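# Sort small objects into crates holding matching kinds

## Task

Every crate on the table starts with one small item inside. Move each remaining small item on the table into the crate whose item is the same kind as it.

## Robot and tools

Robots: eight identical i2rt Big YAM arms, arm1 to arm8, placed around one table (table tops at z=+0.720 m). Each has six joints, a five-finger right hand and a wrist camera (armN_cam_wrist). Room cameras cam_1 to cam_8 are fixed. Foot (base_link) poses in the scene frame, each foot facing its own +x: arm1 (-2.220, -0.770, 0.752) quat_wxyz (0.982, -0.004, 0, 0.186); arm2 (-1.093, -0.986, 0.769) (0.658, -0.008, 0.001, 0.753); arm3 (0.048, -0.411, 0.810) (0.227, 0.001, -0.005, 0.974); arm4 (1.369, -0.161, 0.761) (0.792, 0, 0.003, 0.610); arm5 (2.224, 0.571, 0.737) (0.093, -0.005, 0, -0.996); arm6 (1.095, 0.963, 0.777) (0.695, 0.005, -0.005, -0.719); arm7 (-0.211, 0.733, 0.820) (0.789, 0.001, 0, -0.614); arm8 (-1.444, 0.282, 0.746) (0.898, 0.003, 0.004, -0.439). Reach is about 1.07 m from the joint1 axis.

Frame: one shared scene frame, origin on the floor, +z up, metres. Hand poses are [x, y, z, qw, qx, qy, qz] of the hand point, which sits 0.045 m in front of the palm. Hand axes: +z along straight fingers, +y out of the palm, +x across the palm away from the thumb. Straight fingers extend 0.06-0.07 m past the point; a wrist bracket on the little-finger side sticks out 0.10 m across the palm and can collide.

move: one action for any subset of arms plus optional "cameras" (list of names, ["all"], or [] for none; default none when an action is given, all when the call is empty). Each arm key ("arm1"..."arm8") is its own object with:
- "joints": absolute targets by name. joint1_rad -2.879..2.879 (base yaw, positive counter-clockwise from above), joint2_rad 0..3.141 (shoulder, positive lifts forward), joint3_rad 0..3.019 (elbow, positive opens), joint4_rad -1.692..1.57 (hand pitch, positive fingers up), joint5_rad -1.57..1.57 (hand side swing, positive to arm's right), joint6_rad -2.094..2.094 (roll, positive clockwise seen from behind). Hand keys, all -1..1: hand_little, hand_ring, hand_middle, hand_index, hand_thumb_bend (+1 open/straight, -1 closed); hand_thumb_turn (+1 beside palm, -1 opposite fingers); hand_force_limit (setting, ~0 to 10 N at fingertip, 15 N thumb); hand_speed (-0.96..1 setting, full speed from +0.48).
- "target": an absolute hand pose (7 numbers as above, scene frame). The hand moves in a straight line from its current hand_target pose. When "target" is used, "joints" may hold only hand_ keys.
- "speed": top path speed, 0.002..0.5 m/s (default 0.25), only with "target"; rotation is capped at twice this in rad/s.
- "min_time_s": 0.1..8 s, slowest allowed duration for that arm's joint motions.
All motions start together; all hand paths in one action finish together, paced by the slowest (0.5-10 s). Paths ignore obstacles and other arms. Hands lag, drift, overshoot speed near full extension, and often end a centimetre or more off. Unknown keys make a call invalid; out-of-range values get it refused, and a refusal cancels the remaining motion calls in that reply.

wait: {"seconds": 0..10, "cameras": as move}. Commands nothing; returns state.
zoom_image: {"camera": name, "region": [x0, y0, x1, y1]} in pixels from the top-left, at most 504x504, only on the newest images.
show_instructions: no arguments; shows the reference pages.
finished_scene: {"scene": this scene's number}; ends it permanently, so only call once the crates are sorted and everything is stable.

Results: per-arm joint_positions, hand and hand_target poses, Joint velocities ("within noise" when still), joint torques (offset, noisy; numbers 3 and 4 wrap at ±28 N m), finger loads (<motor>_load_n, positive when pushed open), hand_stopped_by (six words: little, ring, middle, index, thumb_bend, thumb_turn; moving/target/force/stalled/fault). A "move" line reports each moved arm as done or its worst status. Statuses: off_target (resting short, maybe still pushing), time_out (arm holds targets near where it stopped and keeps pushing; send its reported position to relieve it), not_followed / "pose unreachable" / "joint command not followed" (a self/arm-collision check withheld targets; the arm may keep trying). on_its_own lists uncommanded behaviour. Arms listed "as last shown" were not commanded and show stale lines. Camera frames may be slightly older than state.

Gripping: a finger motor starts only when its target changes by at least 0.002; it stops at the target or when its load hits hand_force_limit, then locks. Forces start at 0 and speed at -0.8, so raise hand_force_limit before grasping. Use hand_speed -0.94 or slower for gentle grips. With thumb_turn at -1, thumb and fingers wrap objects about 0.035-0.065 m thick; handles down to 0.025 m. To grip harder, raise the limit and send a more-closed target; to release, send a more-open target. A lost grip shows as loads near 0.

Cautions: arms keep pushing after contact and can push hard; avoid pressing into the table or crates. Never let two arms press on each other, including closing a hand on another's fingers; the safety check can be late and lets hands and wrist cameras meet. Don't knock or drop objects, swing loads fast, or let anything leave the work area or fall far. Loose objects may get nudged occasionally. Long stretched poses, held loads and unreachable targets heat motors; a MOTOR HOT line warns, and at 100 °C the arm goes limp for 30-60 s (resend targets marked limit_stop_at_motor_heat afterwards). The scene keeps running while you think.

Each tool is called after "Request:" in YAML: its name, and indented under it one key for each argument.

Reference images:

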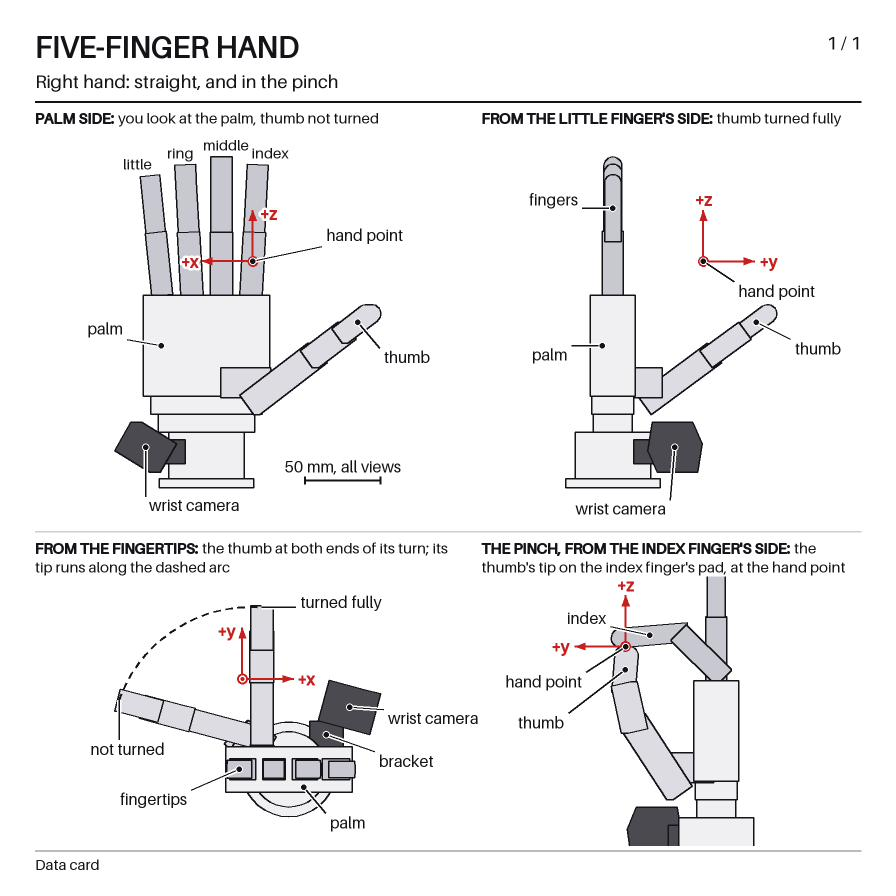

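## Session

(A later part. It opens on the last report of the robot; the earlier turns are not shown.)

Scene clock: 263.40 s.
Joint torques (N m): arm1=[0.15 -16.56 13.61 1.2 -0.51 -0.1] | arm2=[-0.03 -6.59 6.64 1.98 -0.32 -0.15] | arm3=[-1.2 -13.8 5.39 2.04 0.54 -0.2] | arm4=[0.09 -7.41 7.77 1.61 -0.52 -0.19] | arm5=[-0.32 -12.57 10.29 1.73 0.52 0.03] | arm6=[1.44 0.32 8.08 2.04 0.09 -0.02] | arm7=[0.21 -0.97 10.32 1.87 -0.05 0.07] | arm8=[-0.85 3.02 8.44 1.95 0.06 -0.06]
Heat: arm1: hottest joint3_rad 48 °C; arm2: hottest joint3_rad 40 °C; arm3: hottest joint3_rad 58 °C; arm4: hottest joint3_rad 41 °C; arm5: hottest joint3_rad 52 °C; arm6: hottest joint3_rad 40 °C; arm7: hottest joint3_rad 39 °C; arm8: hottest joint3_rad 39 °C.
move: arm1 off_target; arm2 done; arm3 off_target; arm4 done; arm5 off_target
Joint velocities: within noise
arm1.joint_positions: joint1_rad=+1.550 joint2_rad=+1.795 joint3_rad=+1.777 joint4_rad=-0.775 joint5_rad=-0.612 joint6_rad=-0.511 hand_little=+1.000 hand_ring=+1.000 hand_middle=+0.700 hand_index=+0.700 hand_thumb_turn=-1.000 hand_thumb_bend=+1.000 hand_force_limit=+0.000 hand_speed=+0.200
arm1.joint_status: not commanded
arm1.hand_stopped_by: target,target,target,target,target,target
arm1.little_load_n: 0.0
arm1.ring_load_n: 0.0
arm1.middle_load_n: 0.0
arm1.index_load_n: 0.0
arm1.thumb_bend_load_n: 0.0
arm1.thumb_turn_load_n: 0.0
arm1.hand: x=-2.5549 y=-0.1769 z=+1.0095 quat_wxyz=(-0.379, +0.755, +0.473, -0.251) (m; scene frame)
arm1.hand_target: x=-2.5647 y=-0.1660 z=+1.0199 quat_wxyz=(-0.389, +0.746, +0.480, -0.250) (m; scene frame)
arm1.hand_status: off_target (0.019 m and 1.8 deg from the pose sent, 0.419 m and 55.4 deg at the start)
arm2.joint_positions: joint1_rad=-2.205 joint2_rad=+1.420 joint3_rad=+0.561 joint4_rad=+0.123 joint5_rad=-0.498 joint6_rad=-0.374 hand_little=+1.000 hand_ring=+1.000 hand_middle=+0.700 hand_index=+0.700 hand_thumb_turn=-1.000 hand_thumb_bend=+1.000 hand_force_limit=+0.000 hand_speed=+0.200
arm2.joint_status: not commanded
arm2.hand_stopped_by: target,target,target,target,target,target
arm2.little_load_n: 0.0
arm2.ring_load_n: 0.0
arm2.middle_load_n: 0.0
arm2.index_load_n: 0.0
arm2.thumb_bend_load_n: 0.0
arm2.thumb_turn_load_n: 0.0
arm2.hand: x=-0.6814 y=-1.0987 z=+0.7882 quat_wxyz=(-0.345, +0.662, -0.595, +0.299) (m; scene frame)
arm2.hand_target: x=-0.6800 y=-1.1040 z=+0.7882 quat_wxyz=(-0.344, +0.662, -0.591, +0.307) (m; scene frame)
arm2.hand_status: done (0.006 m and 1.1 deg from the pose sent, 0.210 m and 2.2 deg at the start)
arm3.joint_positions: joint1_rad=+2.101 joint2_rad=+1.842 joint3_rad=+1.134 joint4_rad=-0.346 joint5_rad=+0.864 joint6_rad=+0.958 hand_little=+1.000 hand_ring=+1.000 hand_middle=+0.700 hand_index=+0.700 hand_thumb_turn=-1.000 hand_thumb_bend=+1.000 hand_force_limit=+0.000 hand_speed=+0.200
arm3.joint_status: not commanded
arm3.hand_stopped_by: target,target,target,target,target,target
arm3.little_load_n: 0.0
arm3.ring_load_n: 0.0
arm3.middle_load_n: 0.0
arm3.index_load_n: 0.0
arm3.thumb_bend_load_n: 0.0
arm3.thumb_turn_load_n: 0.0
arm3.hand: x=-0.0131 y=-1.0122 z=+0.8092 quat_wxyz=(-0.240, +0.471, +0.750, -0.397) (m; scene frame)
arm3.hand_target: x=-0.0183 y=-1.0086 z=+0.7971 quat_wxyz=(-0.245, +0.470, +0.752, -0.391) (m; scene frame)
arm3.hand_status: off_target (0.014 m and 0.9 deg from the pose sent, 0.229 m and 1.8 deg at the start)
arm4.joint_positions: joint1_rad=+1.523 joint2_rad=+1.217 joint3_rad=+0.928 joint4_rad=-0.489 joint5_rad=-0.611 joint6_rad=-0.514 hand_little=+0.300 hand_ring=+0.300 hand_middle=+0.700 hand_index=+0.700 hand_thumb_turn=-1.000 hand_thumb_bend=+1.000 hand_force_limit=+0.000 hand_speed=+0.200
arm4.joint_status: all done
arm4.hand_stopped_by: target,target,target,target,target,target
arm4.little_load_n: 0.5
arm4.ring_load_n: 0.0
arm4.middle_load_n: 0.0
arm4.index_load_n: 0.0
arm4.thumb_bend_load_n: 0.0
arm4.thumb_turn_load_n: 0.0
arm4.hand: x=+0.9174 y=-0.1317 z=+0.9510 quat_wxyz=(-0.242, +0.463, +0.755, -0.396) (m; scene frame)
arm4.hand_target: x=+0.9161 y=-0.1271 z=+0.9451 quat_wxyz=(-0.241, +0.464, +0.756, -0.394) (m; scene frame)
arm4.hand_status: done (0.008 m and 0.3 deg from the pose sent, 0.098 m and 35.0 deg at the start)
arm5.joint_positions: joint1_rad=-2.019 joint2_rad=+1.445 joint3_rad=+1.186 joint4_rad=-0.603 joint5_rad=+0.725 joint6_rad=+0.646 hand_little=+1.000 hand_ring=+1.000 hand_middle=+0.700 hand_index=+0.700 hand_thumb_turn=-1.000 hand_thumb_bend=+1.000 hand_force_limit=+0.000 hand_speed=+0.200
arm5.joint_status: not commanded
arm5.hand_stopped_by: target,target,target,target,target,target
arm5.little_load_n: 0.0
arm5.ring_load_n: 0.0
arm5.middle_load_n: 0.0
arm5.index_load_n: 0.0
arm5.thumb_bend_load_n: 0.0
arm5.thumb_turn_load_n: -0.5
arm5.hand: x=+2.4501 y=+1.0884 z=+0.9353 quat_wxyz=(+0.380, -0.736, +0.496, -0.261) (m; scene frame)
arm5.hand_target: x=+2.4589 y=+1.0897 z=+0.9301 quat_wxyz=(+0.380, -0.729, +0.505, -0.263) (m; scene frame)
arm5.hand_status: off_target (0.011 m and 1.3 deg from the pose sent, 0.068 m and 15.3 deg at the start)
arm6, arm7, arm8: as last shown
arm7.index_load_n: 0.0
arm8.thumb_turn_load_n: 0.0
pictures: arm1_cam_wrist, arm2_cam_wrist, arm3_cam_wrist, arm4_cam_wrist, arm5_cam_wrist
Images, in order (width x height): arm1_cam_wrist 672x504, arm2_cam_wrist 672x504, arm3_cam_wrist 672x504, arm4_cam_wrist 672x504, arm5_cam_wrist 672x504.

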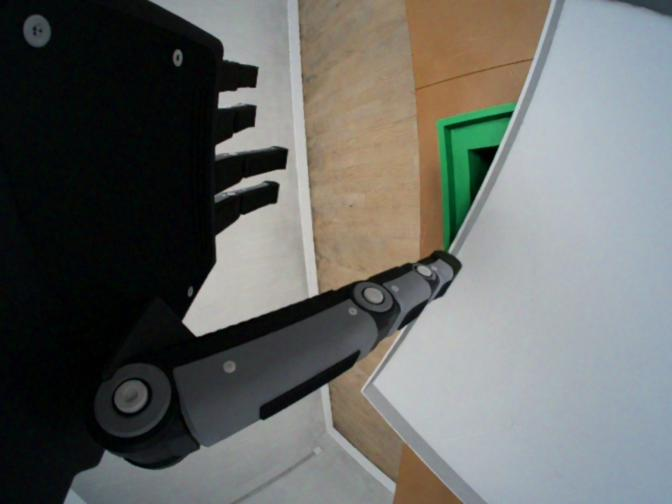

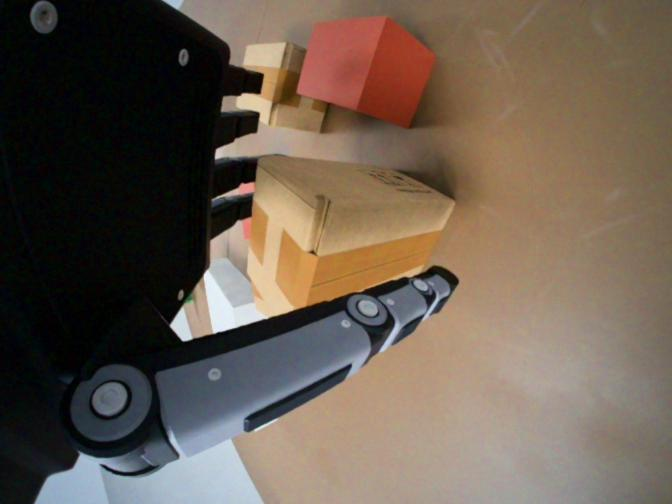

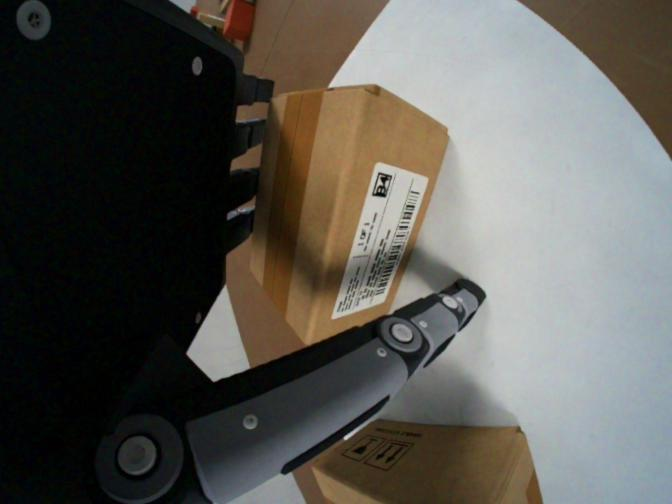

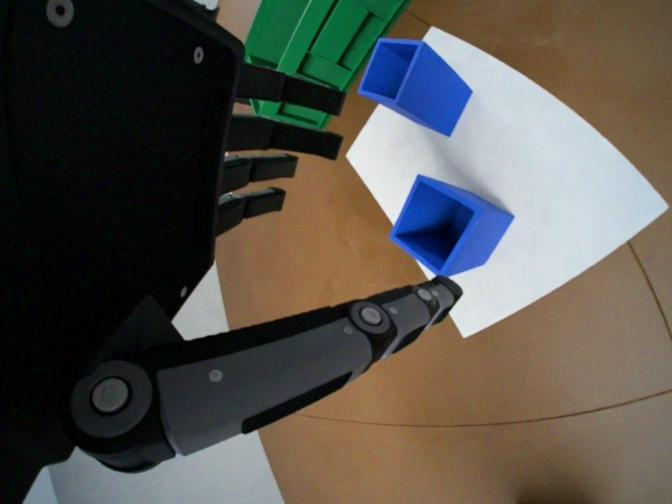

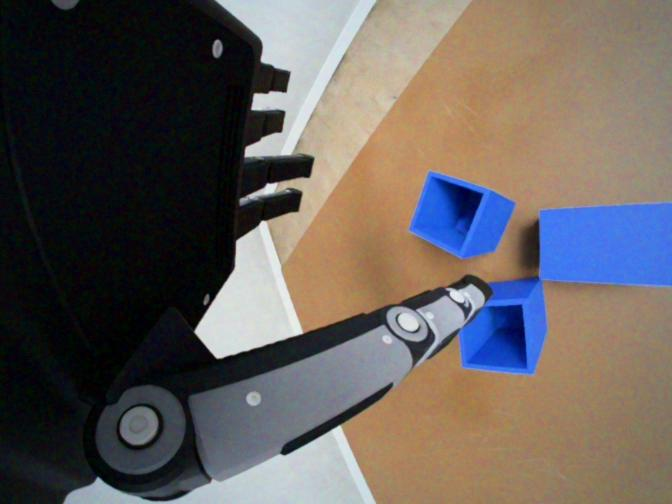

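Request:
move:
  arm1: {"target":[-2.530,-0.168,0.915,0.3881,-0.7457,-0.4806,0.2501],"speed":0.1,"joints":{"hand_thumb_bend":0.4,"hand_index":0.3,"hand_middle":0.3}}
  arm2: {"joints":{"hand_speed":-0.9,"hand_force_limit":-0.2,"hand_index":-0.3,"hand_middle":-0.3,"hand_thumb_bend":0.0}}
  arm3: {"joints":{"hand_speed":-0.9,"hand_force_limit":-0.2,"hand_index":-0.3,"hand_middle":-0.3,"hand_thumb_bend":0.0}}
  arm4: {"target":[0.920,-0.119,0.823,0.2413,-0.4636,-0.7564,0.3937],"speed":0.1}
  arm5: {"target":[2.458,1.079,0.778,0.3793,-0.7287,0.5047,-0.2627],"speed":0.1}
  cameras: ["arm1_cam_wrist","arm2_cam_wrist","arm3_cam_wrist","arm4_cam_wrist","arm5_cam_wrist"]

Scene clock: 307.07 s.
Joint torques (N m): arm1=[-1.49 -15.97 7.77 1.94 -0.53 -0.09] | arm2=[-0.03 -6.53 6.63 1.95 -0.29 -0.15] | arm3=[-0.44 -13.8 5.42 1.5 0.32 -0.2] | arm4=[-0.15 -8.12 6.37 2.14 -0.45 -0.11] | arm5=[-0.21 -12.86 7.86 1.62 0.28 -0.06] | arm6=[1.44 0.26 8.12 2.1 0.08 -0.04] | arm7=[0.5 -0.79 10.43 2 -0.06 0.09] | arm8=[-0.91 3.08 8.44 1.96 0.06 -0.06]
Heat: arm1: hottest joint3_rad 58 °C; arm2: hottest joint3_rad 36 °C; arm3: hottest joint3_rad 49 °C; arm4: hottest joint3_rad 43 °C; arm5: hottest joint3_rad 46 °C; arm6: hottest joint3_rad 40 °C; arm7: hottest joint3_rad 39 °C; arm8: hottest joint3_rad 39 °C.
move: arm1 off_target; arm2 off_target; arm3 off_target; arm4 done; arm5 off_target
Joint velocities: within noise
arm1.joint_positions: joint1_rad=+1.516 joint2_rad=+1.797 joint3_rad=+1.584 joint4_rad=-0.554 joint5_rad=-0.649 joint6_rad=-0.559 hand_little=+1.000 hand_ring=+1.000 hand_middle=+0.300 hand_index=+0.300 hand_thumb_turn=-1.000 hand_thumb_bend=+0.400 hand_force_limit=+0.000 hand_speed=+0.200
arm1.joint_status: all done
arm1.hand_stopped_by: target,target,target,target,target,target
arm1.little_load_n: 0.0
arm1.ring_load_n: 0.0
arm1.middle_load_n: 0.0
arm1.index_load_n: 0.0
arm1.thumb_bend_load_n: 0.0
arm1.thumb_turn_load_n: 0.0
arm1.hand: x=-2.5365 y=-0.1711 z=+0.9402 quat_wxyz=(-0.400, +0.738, +0.483, -0.249) (m; scene frame)
arm1.hand_target: x=-2.5298 y=-0.1687 z=+0.9153 quat_wxyz=(-0.388, +0.746, +0.481, -0.250) (m; scene frame)
arm1.hand_status: off_target (0.026 m and 1.6 deg from the pose sent, 0.098 m and 1.8 deg at the start)
arm2.joint_positions: joint1_rad=-2.205 joint2_rad=+1.420 joint3_rad=+0.561 joint4_rad=+0.124 joint5_rad=-0.498 joint6_rad=-0.374 hand_little=+1.000 hand_ring=+1.000 hand_middle=+0.115 hand_index=+0.097 hand_thumb_turn=-1.000 hand_thumb_bend=+0.699 hand_force_limit=-0.200 hand_speed=-0.900
arm2.joint_status: hand_middle off_target (ended at +0.115, target -0.300); hand_index off_target (ended at +0.097, target -0.300); hand_thumb_bend off_target (ended at +0.699, target +0.000); the others done
arm2.hand_stopped_by: target,target,force,force,force,target
arm2.little_load_n: 0.0
arm2.ring_load_n: 0.0
arm2.middle_load_n: 2.5
arm2.index_load_n: 5.5
arm2.thumb_bend_load_n: 8.5
arm2.thumb_turn_load_n: -1.0
arm2.hand: x=-0.6813 y=-1.0986 z=+0.7884 quat_wxyz=(-0.345, +0.662, -0.595, +0.299) (m; scene frame)
arm2.hand_target: x=-0.6800 y=-1.1039 z=+0.7882 quat_wxyz=(-0.344, +0.662, -0.591, +0.307) (m; scene frame)
arm2.hand_status: not commanded
arm3.joint_positions: joint1_rad=+2.092 joint2_rad=+1.842 joint3_rad=+1.134 joint4_rad=-0.333 joint5_rad=+0.869 joint6_rad=+0.957 hand_little=+1.000 hand_ring=+1.000 hand_middle=+0.219 hand_index=+0.189 hand_thumb_turn=-1.000 hand_thumb_bend=+0.746 hand_force_limit=-0.200 hand_speed=-0.900
arm3.joint_status: hand_middle off_target (ended at +0.219, target -0.300); hand_index off_target (ended at +0.189, target -0.300); hand_thumb_bend off_target (ended at +0.746, target +0.000); the others done
arm3.hand_stopped_by: target,target,force,force,force,target
arm3.little_load_n: 0.0
arm3.ring_load_n: 0.0
arm3.middle_load_n: 5.0
arm3.index_load_n: 3.5
arm3.thumb_bend_load_n: 7.5
arm3.thumb_turn_load_n: 1.0
arm3.hand: x=-0.0193 y=-1.0142 z=+0.8111 quat_wxyz=(-0.241, +0.476, +0.744, -0.401) (m; scene frame)
arm3.hand_target: x=-0.0184 y=-1.0087 z=+0.7971 quat_wxyz=(-0.245, +0.470, +0.752, -0.391) (m; scene frame)
arm3.hand_status: not commanded
arm4.joint_positions: joint1_rad=+1.498 joint2_rad=+1.390 joint3_rad=+0.727 joint4_rad=-0.135 joint5_rad=-0.629 joint6_rad=-0.536 hand_little=+0.300 hand_ring=+0.300 hand_middle=+0.700 hand_index=+0.700 hand_thumb_turn=-1.000 hand_thumb_bend=+1.000 hand_force_limit=+0.000 hand_speed=+0.200
arm4.joint_status: not commanded
arm4.hand_stopped_by: target,target,target,target,target,target
arm4.little_load_n: 0.5
arm4.ring_load_n: 0.0
arm4.middle_load_n: 0.0
arm4.index_load_n: 0.0
arm4.thumb_bend_load_n: 0.0
arm4.thumb_turn_load_n: 0.0
arm4.hand: x=+0.9207 y=-0.1236 z=+0.8292 quat_wxyz=(-0.239, +0.465, +0.756, -0.395) (m; scene frame)
arm4.hand_target: x=+0.9202 y=-0.1191 z=+0.8231 quat_wxyz=(-0.241, +0.464, +0.756, -0.394) (m; scene frame)
arm4.hand_status: done (0.008 m and 0.4 deg from the pose sent, 0.129 m and 0.3 deg at the start)
arm5.joint_positions: joint1_rad=-2.027 joint2_rad=+1.611 joint3_rad=+0.939 joint4_rad=-0.171 joint5_rad=+0.726 joint6_rad=+0.648 hand_little=+1.000 hand_ring=+1.000 hand_middle=+0.700 hand_index=+0.700 hand_thumb_turn=-1.000 hand_thumb_bend=+1.000 hand_force_limit=+0.000 hand_speed=+0.200
arm5.joint_status: not commanded
arm5.hand_stopped_by: target,target,target,target,target,target
arm5.little_load_n: 0.0
arm5.ring_load_n: 0.0
arm5.middle_load_n: 0.0
arm5.index_load_n: 0.0
arm5.thumb_bend_load_n: 0.0
arm5.thumb_turn_load_n: 0.0
arm5.hand: x=+2.4525 y=+1.0829 z=+0.7888 quat_wxyz=(+0.386, -0.729, +0.502, -0.260) (m; scene frame)
arm5.hand_target: x=+2.4578 y=+1.0787 z=+0.7782 quat_wxyz=(+0.380, -0.729, +0.505, -0.263) (m; scene frame)
arm5.hand_status: off_target (0.013 m and 0.9 deg from the pose sent, 0.158 m and 1.3 deg at the start)
arm6, arm7, arm8: as last shown
pictures: arm1_cam_wrist, arm2_cam_wrist, arm3_cam_wrist, arm4_cam_wrist, arm5_cam_wrist
Images, in order (width x height): arm1_cam_wrist 672x504, arm2_cam_wrist 672x504, arm3_cam_wrist 672x504, arm4_cam_wrist 672x504, arm5_cam_wrist 672x504.

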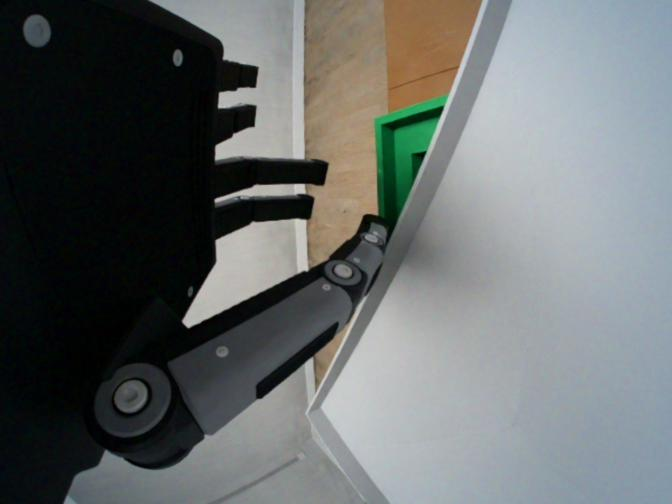

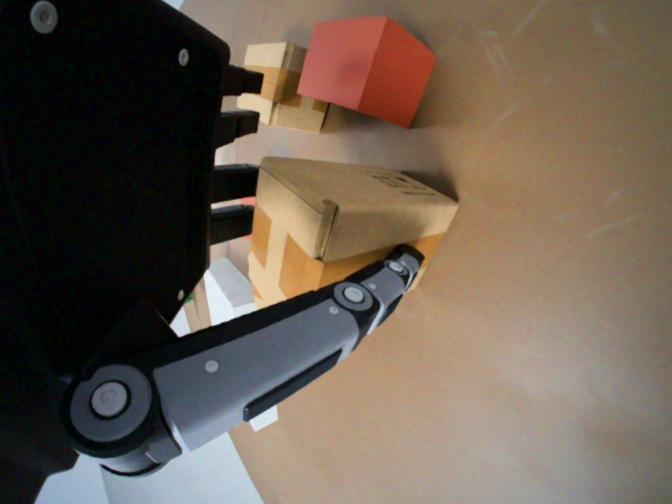

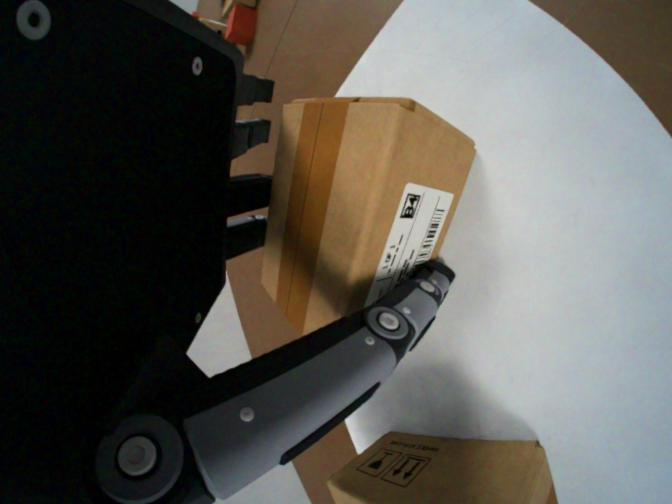

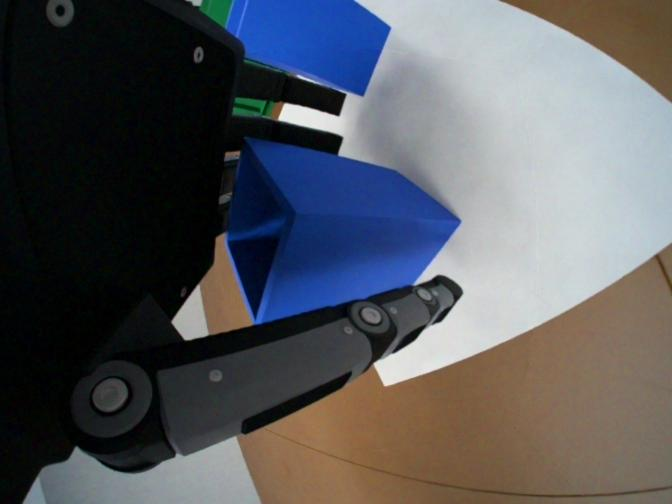

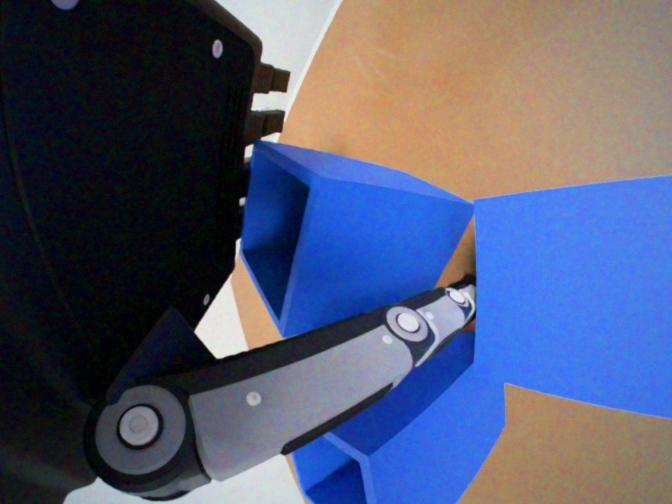

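Request:
move:
  arm1: {"target":[-2.528,-0.169,0.887,0.3881,-0.7457,-0.4806,0.2501],"speed":0.05}
  arm2: {"target":[-0.680,-1.104,1.0,0.3445,-0.6619,0.5907,-0.3075],"speed":0.12}
  arm3: {"target":[-0.0185,-1.009,1.04,-0.2447,0.4701,0.7524,-0.3916],"speed":0.12}
  arm4: {"joints":{"hand_speed":-0.9,"hand_force_limit":-0.2,"hand_index":-0.3,"hand_middle":-0.3,"hand_thumb_bend":0.0}}
  arm5: {"joints":{"hand_speed":-0.9,"hand_force_limit":-0.2,"hand_index":-0.3,"hand_middle":-0.3,"hand_thumb_bend":0.0}}
  cameras: ["arm1_cam_wrist","arm2_cam_wrist","arm3_cam_wrist","arm4_cam_wrist","arm5_cam_wrist"]

Scene clock: 324.30 s.
Joint torques (N m): arm1=[-1.44 -16.09 7.58 1.95 -0.52 -0.09] | arm2=[-0.03 -6.65 15.32 0.91 -0.39 -0.13] | arm3=[-0.38 -14.62 12.05 0.59 0.7 -0.14] | arm4=[0.5 -7.88 6.38 1.99 -0.43 -0.14] | arm5=[-0.32 -12.92 7.88 1.57 0.32 -0.07] | arm6=[1.61 0.21 8.08 2.13 0.09 -0.03] | arm7=[0.03 -0.67 10.29 1.92 -0.08 0.05] | arm8=[-0.91 3.08 8.44 1.95 0.06 -0.06]
Heat: arm1: hottest joint3_rad 53 °C; arm2: hottest joint3_rad 37 °C; arm3: hottest joint3_rad 48 °C; arm4: hottest joint3_rad 41 °C; arm5: hottest joint3_rad 45 °C; arm6: hottest joint3_rad 40 °C; arm7: hottest joint3_rad 39 °C; arm8: hottest joint3_rad 39 °C.
move: arm1 off_target; arm2 off_target; arm3 off_target; arm4 off_target; arm5 off_target
Joint velocities: within noise
arm1.joint_positions: joint1_rad=+1.514 joint2_rad=+1.813 joint3_rad=+1.534 joint4_rad=-0.487 joint5_rad=-0.651 joint6_rad=-0.561 hand_little=+1.000 hand_ring=+1.000 hand_middle=+0.300 hand_index=+0.300 hand_thumb_turn=-1.000 hand_thumb_bend=+0.400 hand_force_limit=+0.000 hand_speed=+0.200
arm1.joint_status: not commanded
arm1.hand_stopped_by: target,target,target,target,target,target
arm1.little_load_n: 0.0
arm1.ring_load_n: 0.0
arm1.middle_load_n: 0.0
arm1.index_load_n: 0.0
arm1.thumb_bend_load_n: 0.0
arm1.thumb_turn_load_n: 0.0
arm1.hand: x=-2.5354 y=-0.1712 z=+0.9132 quat_wxyz=(-0.400, +0.738, +0.484, -0.249) (m; scene frame)
arm1.hand_target: x=-2.5277 y=-0.1697 z=+0.8874 quat_wxyz=(-0.388, +0.746, +0.480, -0.250) (m; scene frame)
arm1.hand_status: off_target (0.027 m and 1.7 deg from the pose sent, 0.054 m and 1.6 deg at the start)
arm2.joint_positions: joint1_rad=-2.208 joint2_rad=+1.101 joint3_rad=+0.858 joint4_rad=-0.556 joint5_rad=-0.498 joint6_rad=-0.378 hand_little=+1.000 hand_ring=+1.000 hand_middle=+0.115 hand_index=+0.097 hand_thumb_turn=-1.000 hand_thumb_bend=+0.699 hand_force_limit=-0.200 hand_speed=-0.900
arm2.joint_status: not commanded
arm2.hand_stopped_by: target,target,force,force,force,target
arm2.little_load_n: 0.0
arm2.ring_load_n: 0.0
arm2.middle_load_n: 3.0
arm2.index_load_n: 5.5
arm2.thumb_bend_load_n: 8.5
arm2.thumb_turn_load_n: -1.0
arm2.hand: x=-0.6952 y=-1.0916 z=+0.9614 quat_wxyz=(-0.338, +0.665, -0.608, +0.273) (m; scene frame)
arm2.hand_target: x=-0.6818 y=-1.1030 z=+0.9999 quat_wxyz=(-0.344, +0.662, -0.591, +0.308) (m; scene frame)
arm2.hand_status: off_target (0.043 m and 4.5 deg from the pose sent, 0.212 m and 1.1 deg at the start)
arm3.joint_positions: joint1_rad=+2.092 joint2_rad=+1.595 joint3_rad=+1.403 joint4_rad=-0.925 joint5_rad=+0.862 joint6_rad=+0.952 hand_little=+1.000 hand_ring=+1.000 hand_middle=+0.219 hand_index=+0.189 hand_thumb_turn=-1.000 hand_thumb_bend=+0.746 hand_force_limit=-0.200 hand_speed=-0.900
arm3.joint_status: not commanded
arm3.hand_stopped_by: target,target,force,force,force,target
arm3.little_load_n: 0.0
arm3.ring_load_n: 0.0
arm3.middle_load_n: 4.0
arm3.index_load_n: 3.0
arm3.thumb_bend_load_n: 8.0
arm3.thumb_turn_load_n: 1.5
arm3.hand: x=-0.0197 y=-0.9938 z=+1.0082 quat_wxyz=(-0.258, +0.464, +0.762, -0.372) (m; scene frame)
arm3.hand_target: x=-0.0186 y=-1.0074 z=+1.0402 quat_wxyz=(-0.244, +0.470, +0.752, -0.392) (m; scene frame)
arm3.hand_status: off_target (0.035 m and 3.0 deg from the pose sent, 0.229 m and 1.7 deg at the start)
arm4.joint_positions: joint1_rad=+1.498 joint2_rad=+1.390 joint3_rad=+0.727 joint4_rad=-0.135 joint5_rad=-0.630 joint6_rad=-0.536 hand_little=+0.300 hand_ring=+0.300 hand_middle=+0.144 hand_index=+0.134 hand_thumb_turn=-1.000 hand_thumb_bend=+0.717 hand_force_limit=-0.200 hand_speed=-0.900
arm4.joint_status: hand_middle off_target (ended at +0.144, target -0.300); hand_index off_target (ended at +0.134, target -0.300); hand_thumb_bend off_target (ended at +0.717, target +0.000); the others done
arm4.hand_stopped_by: target,target,force,force,force,target
arm4.little_load_n: 0.0
arm4.ring_load_n: 0.0
arm4.middle_load_n: 5.0
arm4.index_load_n: 5.0
arm4.thumb_bend_load_n: 10.0
arm4.thumb_turn_load_n: -0.5
arm4.hand: x=+0.9207 y=-0.1236 z=+0.8292 quat_wxyz=(-0.239, +0.464, +0.756, -0.395) (m; scene frame)
arm4.hand_target: x=+0.9202 y=-0.1191 z=+0.8231 quat_wxyz=(-0.241, +0.464, +0.756, -0.393) (m; scene frame)
arm4.hand_status: not commanded
arm5.joint_positions: joint1_rad=-2.028 joint2_rad=+1.611 joint3_rad=+0.939 joint4_rad=-0.170 joint5_rad=+0.725 joint6_rad=+0.648 hand_little=+1.000 hand_ring=+1.000 hand_middle=+0.152 hand_index=+0.134 hand_thumb_turn=-1.000 hand_thumb_bend=+0.712 hand_force_limit=-0.200 hand_speed=-0.900
arm5.joint_status: hand_middle off_target (ended at +0.152, target -0.300); hand_index off_target (ended at +0.134, target -0.300); hand_thumb_bend off_target (ended at +0.712, target +0.000); the others done
arm5.hand_stopped_by: target,target,force,force,force,target
arm5.little_load_n: 0.0
arm5.ring_load_n: 0.0
arm5.middle_load_n: 4.0
arm5.index_load_n: 4.0
arm5.thumb_bend_load_n: 6.5
arm5.thumb_turn_load_n: 0.0
arm5.hand: x=+2.4528 y=+1.0831 z=+0.7890 quat_wxyz=(+0.386, -0.729, +0.502, -0.260) (m; scene frame)
arm5.hand_target: x=+2.4579 y=+1.0787 z=+0.7782 quat_wxyz=(+0.380, -0.729, +0.505, -0.263) (m; scene frame)
arm5.hand_status: not commanded
arm6, arm7, arm8: as last shown
pictures: arm1_cam_wrist, arm2_cam_wrist, arm3_cam_wrist, arm4_cam_wrist, arm5_cam_wrist
Images, in order (width x height): arm1_cam_wrist 672x504, arm2_cam_wrist 672x504, arm3_cam_wrist 672x504, arm4_cam_wrist 672x504, arm5_cam_wrist 672x504.

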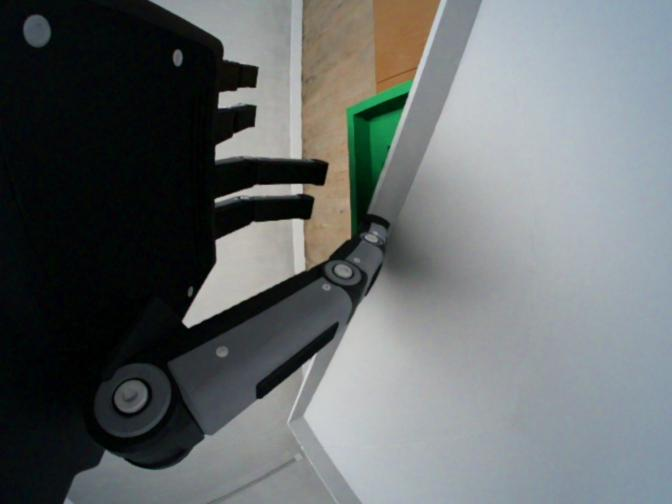

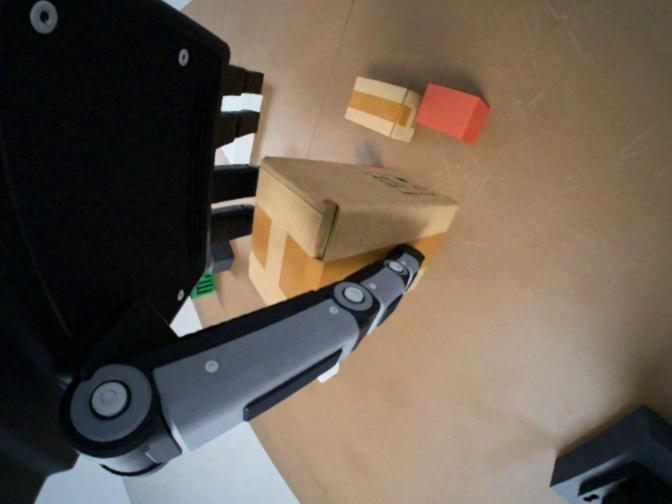

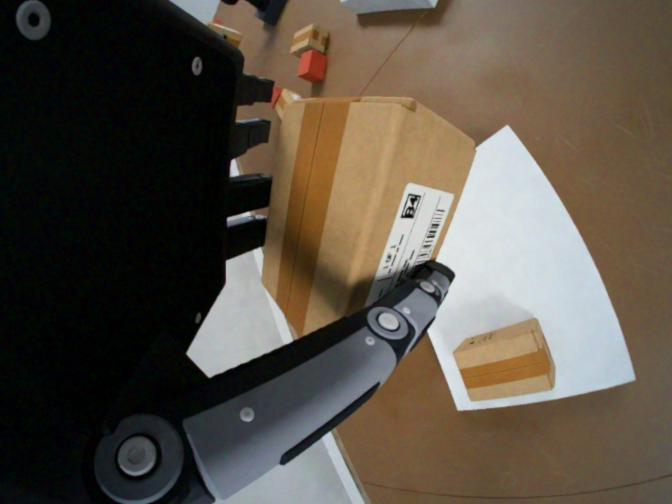

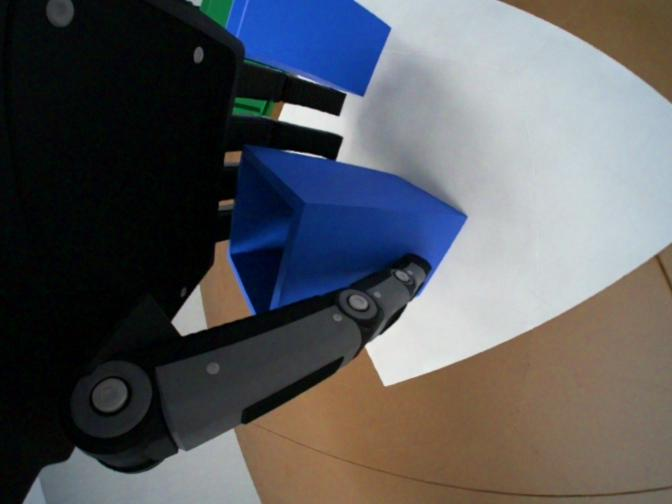

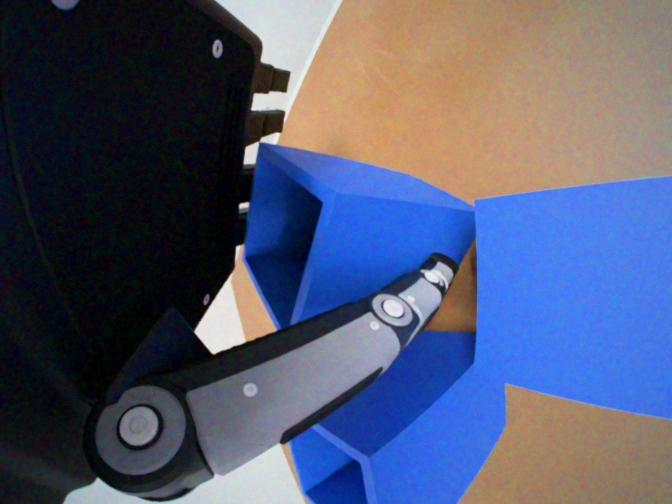

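Request:
move:
  arm1: {"target":[-2.527,-0.169,0.880,0.3881,-0.7457,-0.4806,0.2501],"speed":0.05,"joints":{"hand_speed":-0.9,"hand_force_limit":-0.1,"hand_index":-0.3,"hand_middle":-0.3,"hand_thumb_bend":-0.3}}
  arm2: {"target":[-0.390,-0.832,1.0,0.4234,-0.8135,0.3537,-0.1841],"speed":0.25}
  arm3: {"joints":{"joint1_rad":-2.0,"joint2_rad":0.63,"joint3_rad":1.35,"joint4_rad":-1.4,"joint5_rad":0,"joint6_rad":0,"hand_little":-1,"hand_ring":0.3},"min_time_s":6}
  arm4: {"target":[0.920,-0.119,1.05,0.2413,-0.4636,-0.7564,0.3937],"speed":0.12}
  arm5: {"target":[2.458,1.079,0.97,0.3793,-0.7287,0.5047,-0.2627],"speed":0.12}
  cameras: ["arm1_cam_wrist","arm2_cam_wrist","cam_4","cam_3","cam_1"]

Request:
zoom_image:
  camera: "cam_4"
  region: [260, 40, 430, 190]

Scene clock: 355.80 s.
Joint torques (N m): arm1=[-1.49 -15.85 7.45 1.95 -0.48 -0.09] | arm2=[0.62 -17.55 15.64 0.85 -0.43 -0.13] | arm3=[-1.03 -0.32 6.08 1.62 -0.13 -0.19] | arm4=[0.67 -8.47 12.18 0.94 -0.35 -0.09] | arm5=[-0.03 -15.79 16.7 0.7 0.48 -0.04] | arm6=[1.38 0.38 8.08 2.04 0.09 -0.03] | arm7=[0.79 -0.79 10.36 1.94 -0.06 0.06] | arm8=[-0.91 3.08 8.44 1.95 0.06 -0.06]
Heat: arm1: hottest joint3_rad 50 °C; arm2: hottest joint3_rad 45 °C; arm3: hottest joint3_rad 50 °C; arm4: hottest joint3_rad 42 °C; arm5: hottest joint3_rad 44 °C; arm6: hottest joint3_rad 40 °C; arm7: hottest joint3_rad 39 °C; arm8: hottest joint3_rad 39 °C.
move: arm1 moving; arm2 moving; arm3 off_target; arm4 moving; arm5 moving
Joint velocities: within noise
arm1.joint_positions: joint1_rad=+1.512 joint2_rad=+1.817 joint3_rad=+1.523 joint4_rad=-0.471 joint5_rad=-0.653 joint6_rad=-0.562 hand_little=+1.000 hand_ring=+1.000 hand_middle=-0.247 hand_index=-0.257 hand_thumb_turn=-1.000 hand_thumb_bend=+0.112 hand_force_limit=-0.100 hand_speed=-0.900
arm1.joint_status: hand_middle off_target (ended at -0.247, target -0.300); hand_index off_target (ended at -0.257, target -0.300); hand_thumb_bend off_target (ended at +0.112, target -0.300); the others done
arm1.hand_stopped_by: target,target,force,force,force,target
arm1.little_load_n: 0.0
arm1.ring_load_n: 0.0
arm1.middle_load_n: 6.0
arm1.index_load_n: 4.5
arm1.thumb_bend_load_n: 6.5
arm1.thumb_turn_load_n: 0.5
arm1.hand: x=-2.5345 y=-0.1708 z=+0.9076 quat_wxyz=(-0.401, +0.737, +0.484, -0.249) (m; scene frame)
arm1.hand_target: x=-2.5269 y=-0.1700 z=+0.8805 quat_wxyz=(-0.388, +0.746, +0.480, -0.250) (m; scene frame)
arm1.hand_status: moving (0.029 m and 1.8 deg from the pose sent, 0.034 m and 1.7 deg at the start)
arm2.joint_positions: joint1_rad=-1.640 joint2_rad=+1.876 joint3_rad=+1.714 joint4_rad=-0.637 joint5_rad=-0.547 joint6_rad=-0.417 hand_little=+1.000 hand_ring=+1.000 hand_middle=+0.115 hand_index=+0.097 hand_thumb_turn=-1.000 hand_thumb_bend=+0.699 hand_force_limit=-0.200 hand_speed=-0.900
arm2.joint_status: not commanded
arm2.hand_stopped_by: target,target,force,force,force,target
arm2.little_load_n: 0.0
arm2.ring_load_n: 0.0
arm2.middle_load_n: 2.5
arm2.index_load_n: 5.5
arm2.thumb_bend_load_n: 8.5
arm2.thumb_turn_load_n: -1.0
arm2.hand: x=-0.4083 y=-0.8347 z=+0.9657 quat_wxyz=(-0.409, +0.818, -0.372, +0.159) (m; scene frame)
arm2.hand_target: x=-0.3924 y=-0.8324 z=+1.0002 quat_wxyz=(-0.423, +0.813, -0.354, +0.185) (m; scene frame)
arm2.hand_status: moving (0.039 m and 3.9 deg from the pose sent, 0.403 m and 36.8 deg at the start)
arm3.joint_positions: joint1_rad=-1.993 joint2_rad=+0.637 joint3_rad=+1.359 joint4_rad=-1.390 joint5_rad=+0.003 joint6_rad=+0.008 hand_little=+0.219 hand_ring=+0.300 hand_middle=+0.219 hand_index=+0.189 hand_thumb_turn=-1.000 hand_thumb_bend=+0.746 hand_force_limit=-0.200 hand_speed=-0.900
arm3.joint_status: hand_little off_target (ended at +0.219, target -1.000); the others done
arm3.hand_stopped_by: force,target,force,force,force,target
arm3.little_load_n: 4.0
arm3.ring_load_n: 0.0
arm3.middle_load_n: 2.0
arm3.index_load_n: 2.0
arm3.thumb_bend_load_n: 9.5
arm3.thumb_turn_load_n: 4.5
arm3.hand: x=+0.1958 y=-0.2537 z=+1.2614 quat_wxyz=(-0.399, +0.810, -0.388, +0.184) (m; scene frame)
arm3.hand_target: x=+0.1936 y=-0.2574 z=+1.2568 quat_wxyz=(-0.394, +0.813, -0.388, +0.183) (m; scene frame)
arm3.hand_status: not commanded
arm4.joint_positions: joint1_rad=+1.498 joint2_rad=+1.192 joint3_rad=+1.108 joint4_rad=-0.775 joint5_rad=-0.630 joint6_rad=-0.537 hand_little=+0.300 hand_ring=+0.300 hand_middle=+0.144 hand_index=+0.134 hand_thumb_turn=-1.000 hand_thumb_bend=+0.717 hand_force_limit=-0.200 hand_speed=-0.900
arm4.joint_status: not commanded
arm4.hand_stopped_by: target,target,force,force,force,target
arm4.little_load_n: 0.0
arm4.ring_load_n: 0.0
arm4.middle_load_n: 5.0
arm4.index_load_n: 5.0
arm4.thumb_bend_load_n: 10.0
arm4.thumb_turn_load_n: -0.5
arm4.hand: x=+0.9307 y=-0.1260 z=+1.0179 quat_wxyz=(-0.212, +0.478, +0.758, -0.389) (m; scene frame)
arm4.hand_target: x=+0.9214 y=-0.1195 z=+1.0498 quat_wxyz=(-0.241, +0.464, +0.756, -0.394) (m; scene frame)
arm4.hand_status: moving (0.035 m and 3.8 deg from the pose sent, 0.221 m and 0.4 deg at the start)
arm5.joint_positions: joint1_rad=-2.028 joint2_rad=+1.426 joint3_rad=+1.159 joint4_rad=-0.683 joint5_rad=+0.724 joint6_rad=+0.648 hand_little=+1.000 hand_ring=+1.000 hand_middle=+0.152 hand_index=+0.134 hand_thumb_turn=-1.000 hand_thumb_bend=+0.712 hand_force_limit=-0.200 hand_speed=-0.900
arm5.joint_status: not commanded
arm5.hand_stopped_by: target,target,force,force,force,target
arm5.little_load_n: 0.0
arm5.ring_load_n: 0.0
arm5.middle_load_n: 4.0
arm5.index_load_n: 4.0
arm5.thumb_bend_load_n: 6.5
arm5.thumb_turn_load_n: 0.5
arm5.hand: x=+2.4473 y=+1.0595 z=+0.9201 quat_wxyz=(+0.341, -0.752, +0.493, -0.274) (m; scene frame)
arm5.hand_target: x=+2.4571 y=+1.0758 z=+0.9700 quat_wxyz=(+0.380, -0.729, +0.505, -0.263) (m; scene frame)
arm5.hand_status: moving (0.055 m and 5.5 deg from the pose sent, 0.181 m and 0.9 deg at the start)
arm6, arm7, arm8: as last shown
pictures: arm1_cam_wrist, arm2_cam_wrist, cam_1, cam_3, cam_4
Images, in order (width x height): arm1_cam_wrist 672x504, arm2_cam_wrist 672x504, cam_1 672x504, cam_3 672x504, cam_4 672x504.

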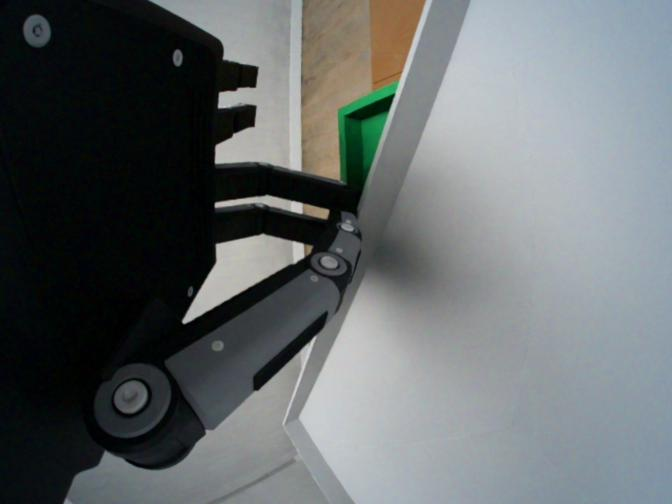

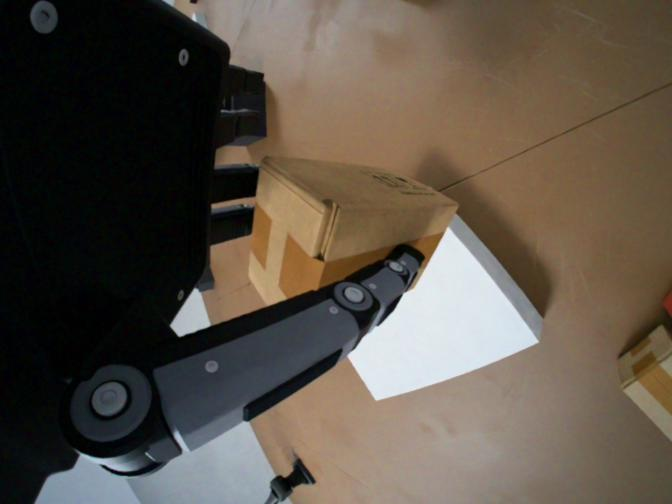

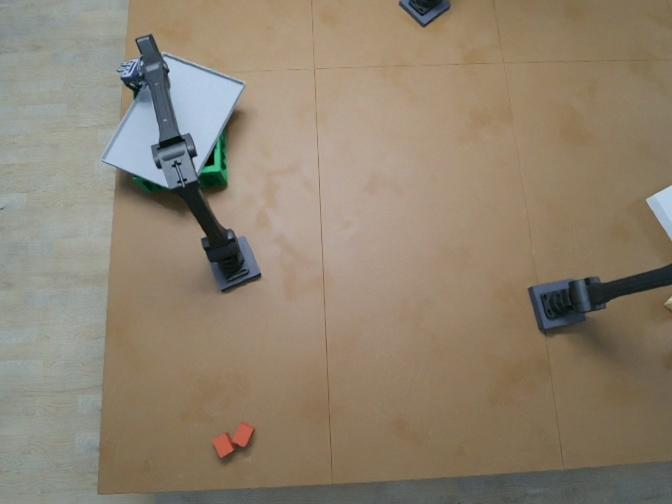

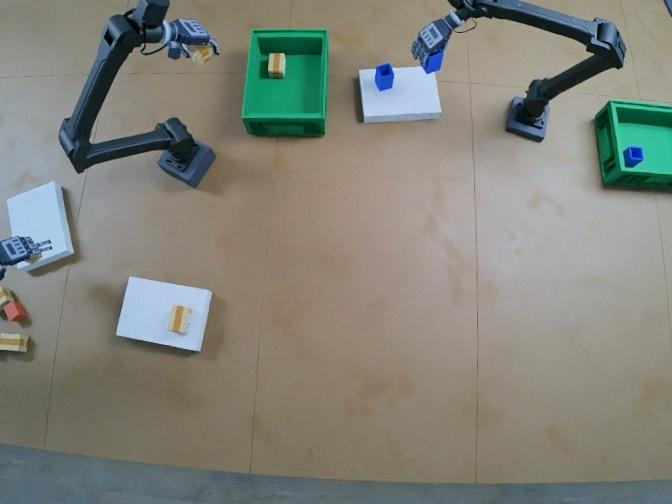

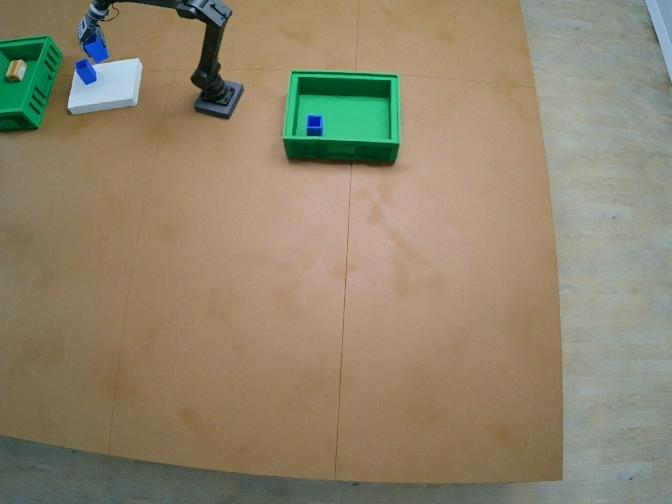

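Scaled by 2.965.

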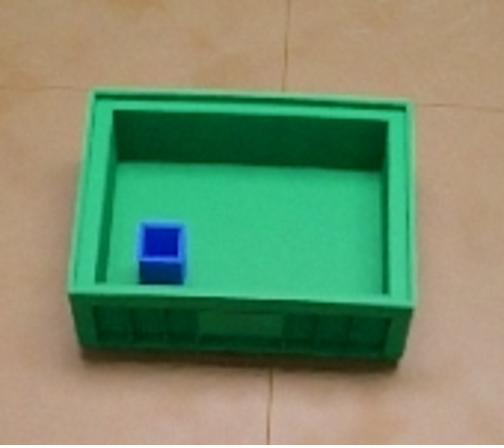

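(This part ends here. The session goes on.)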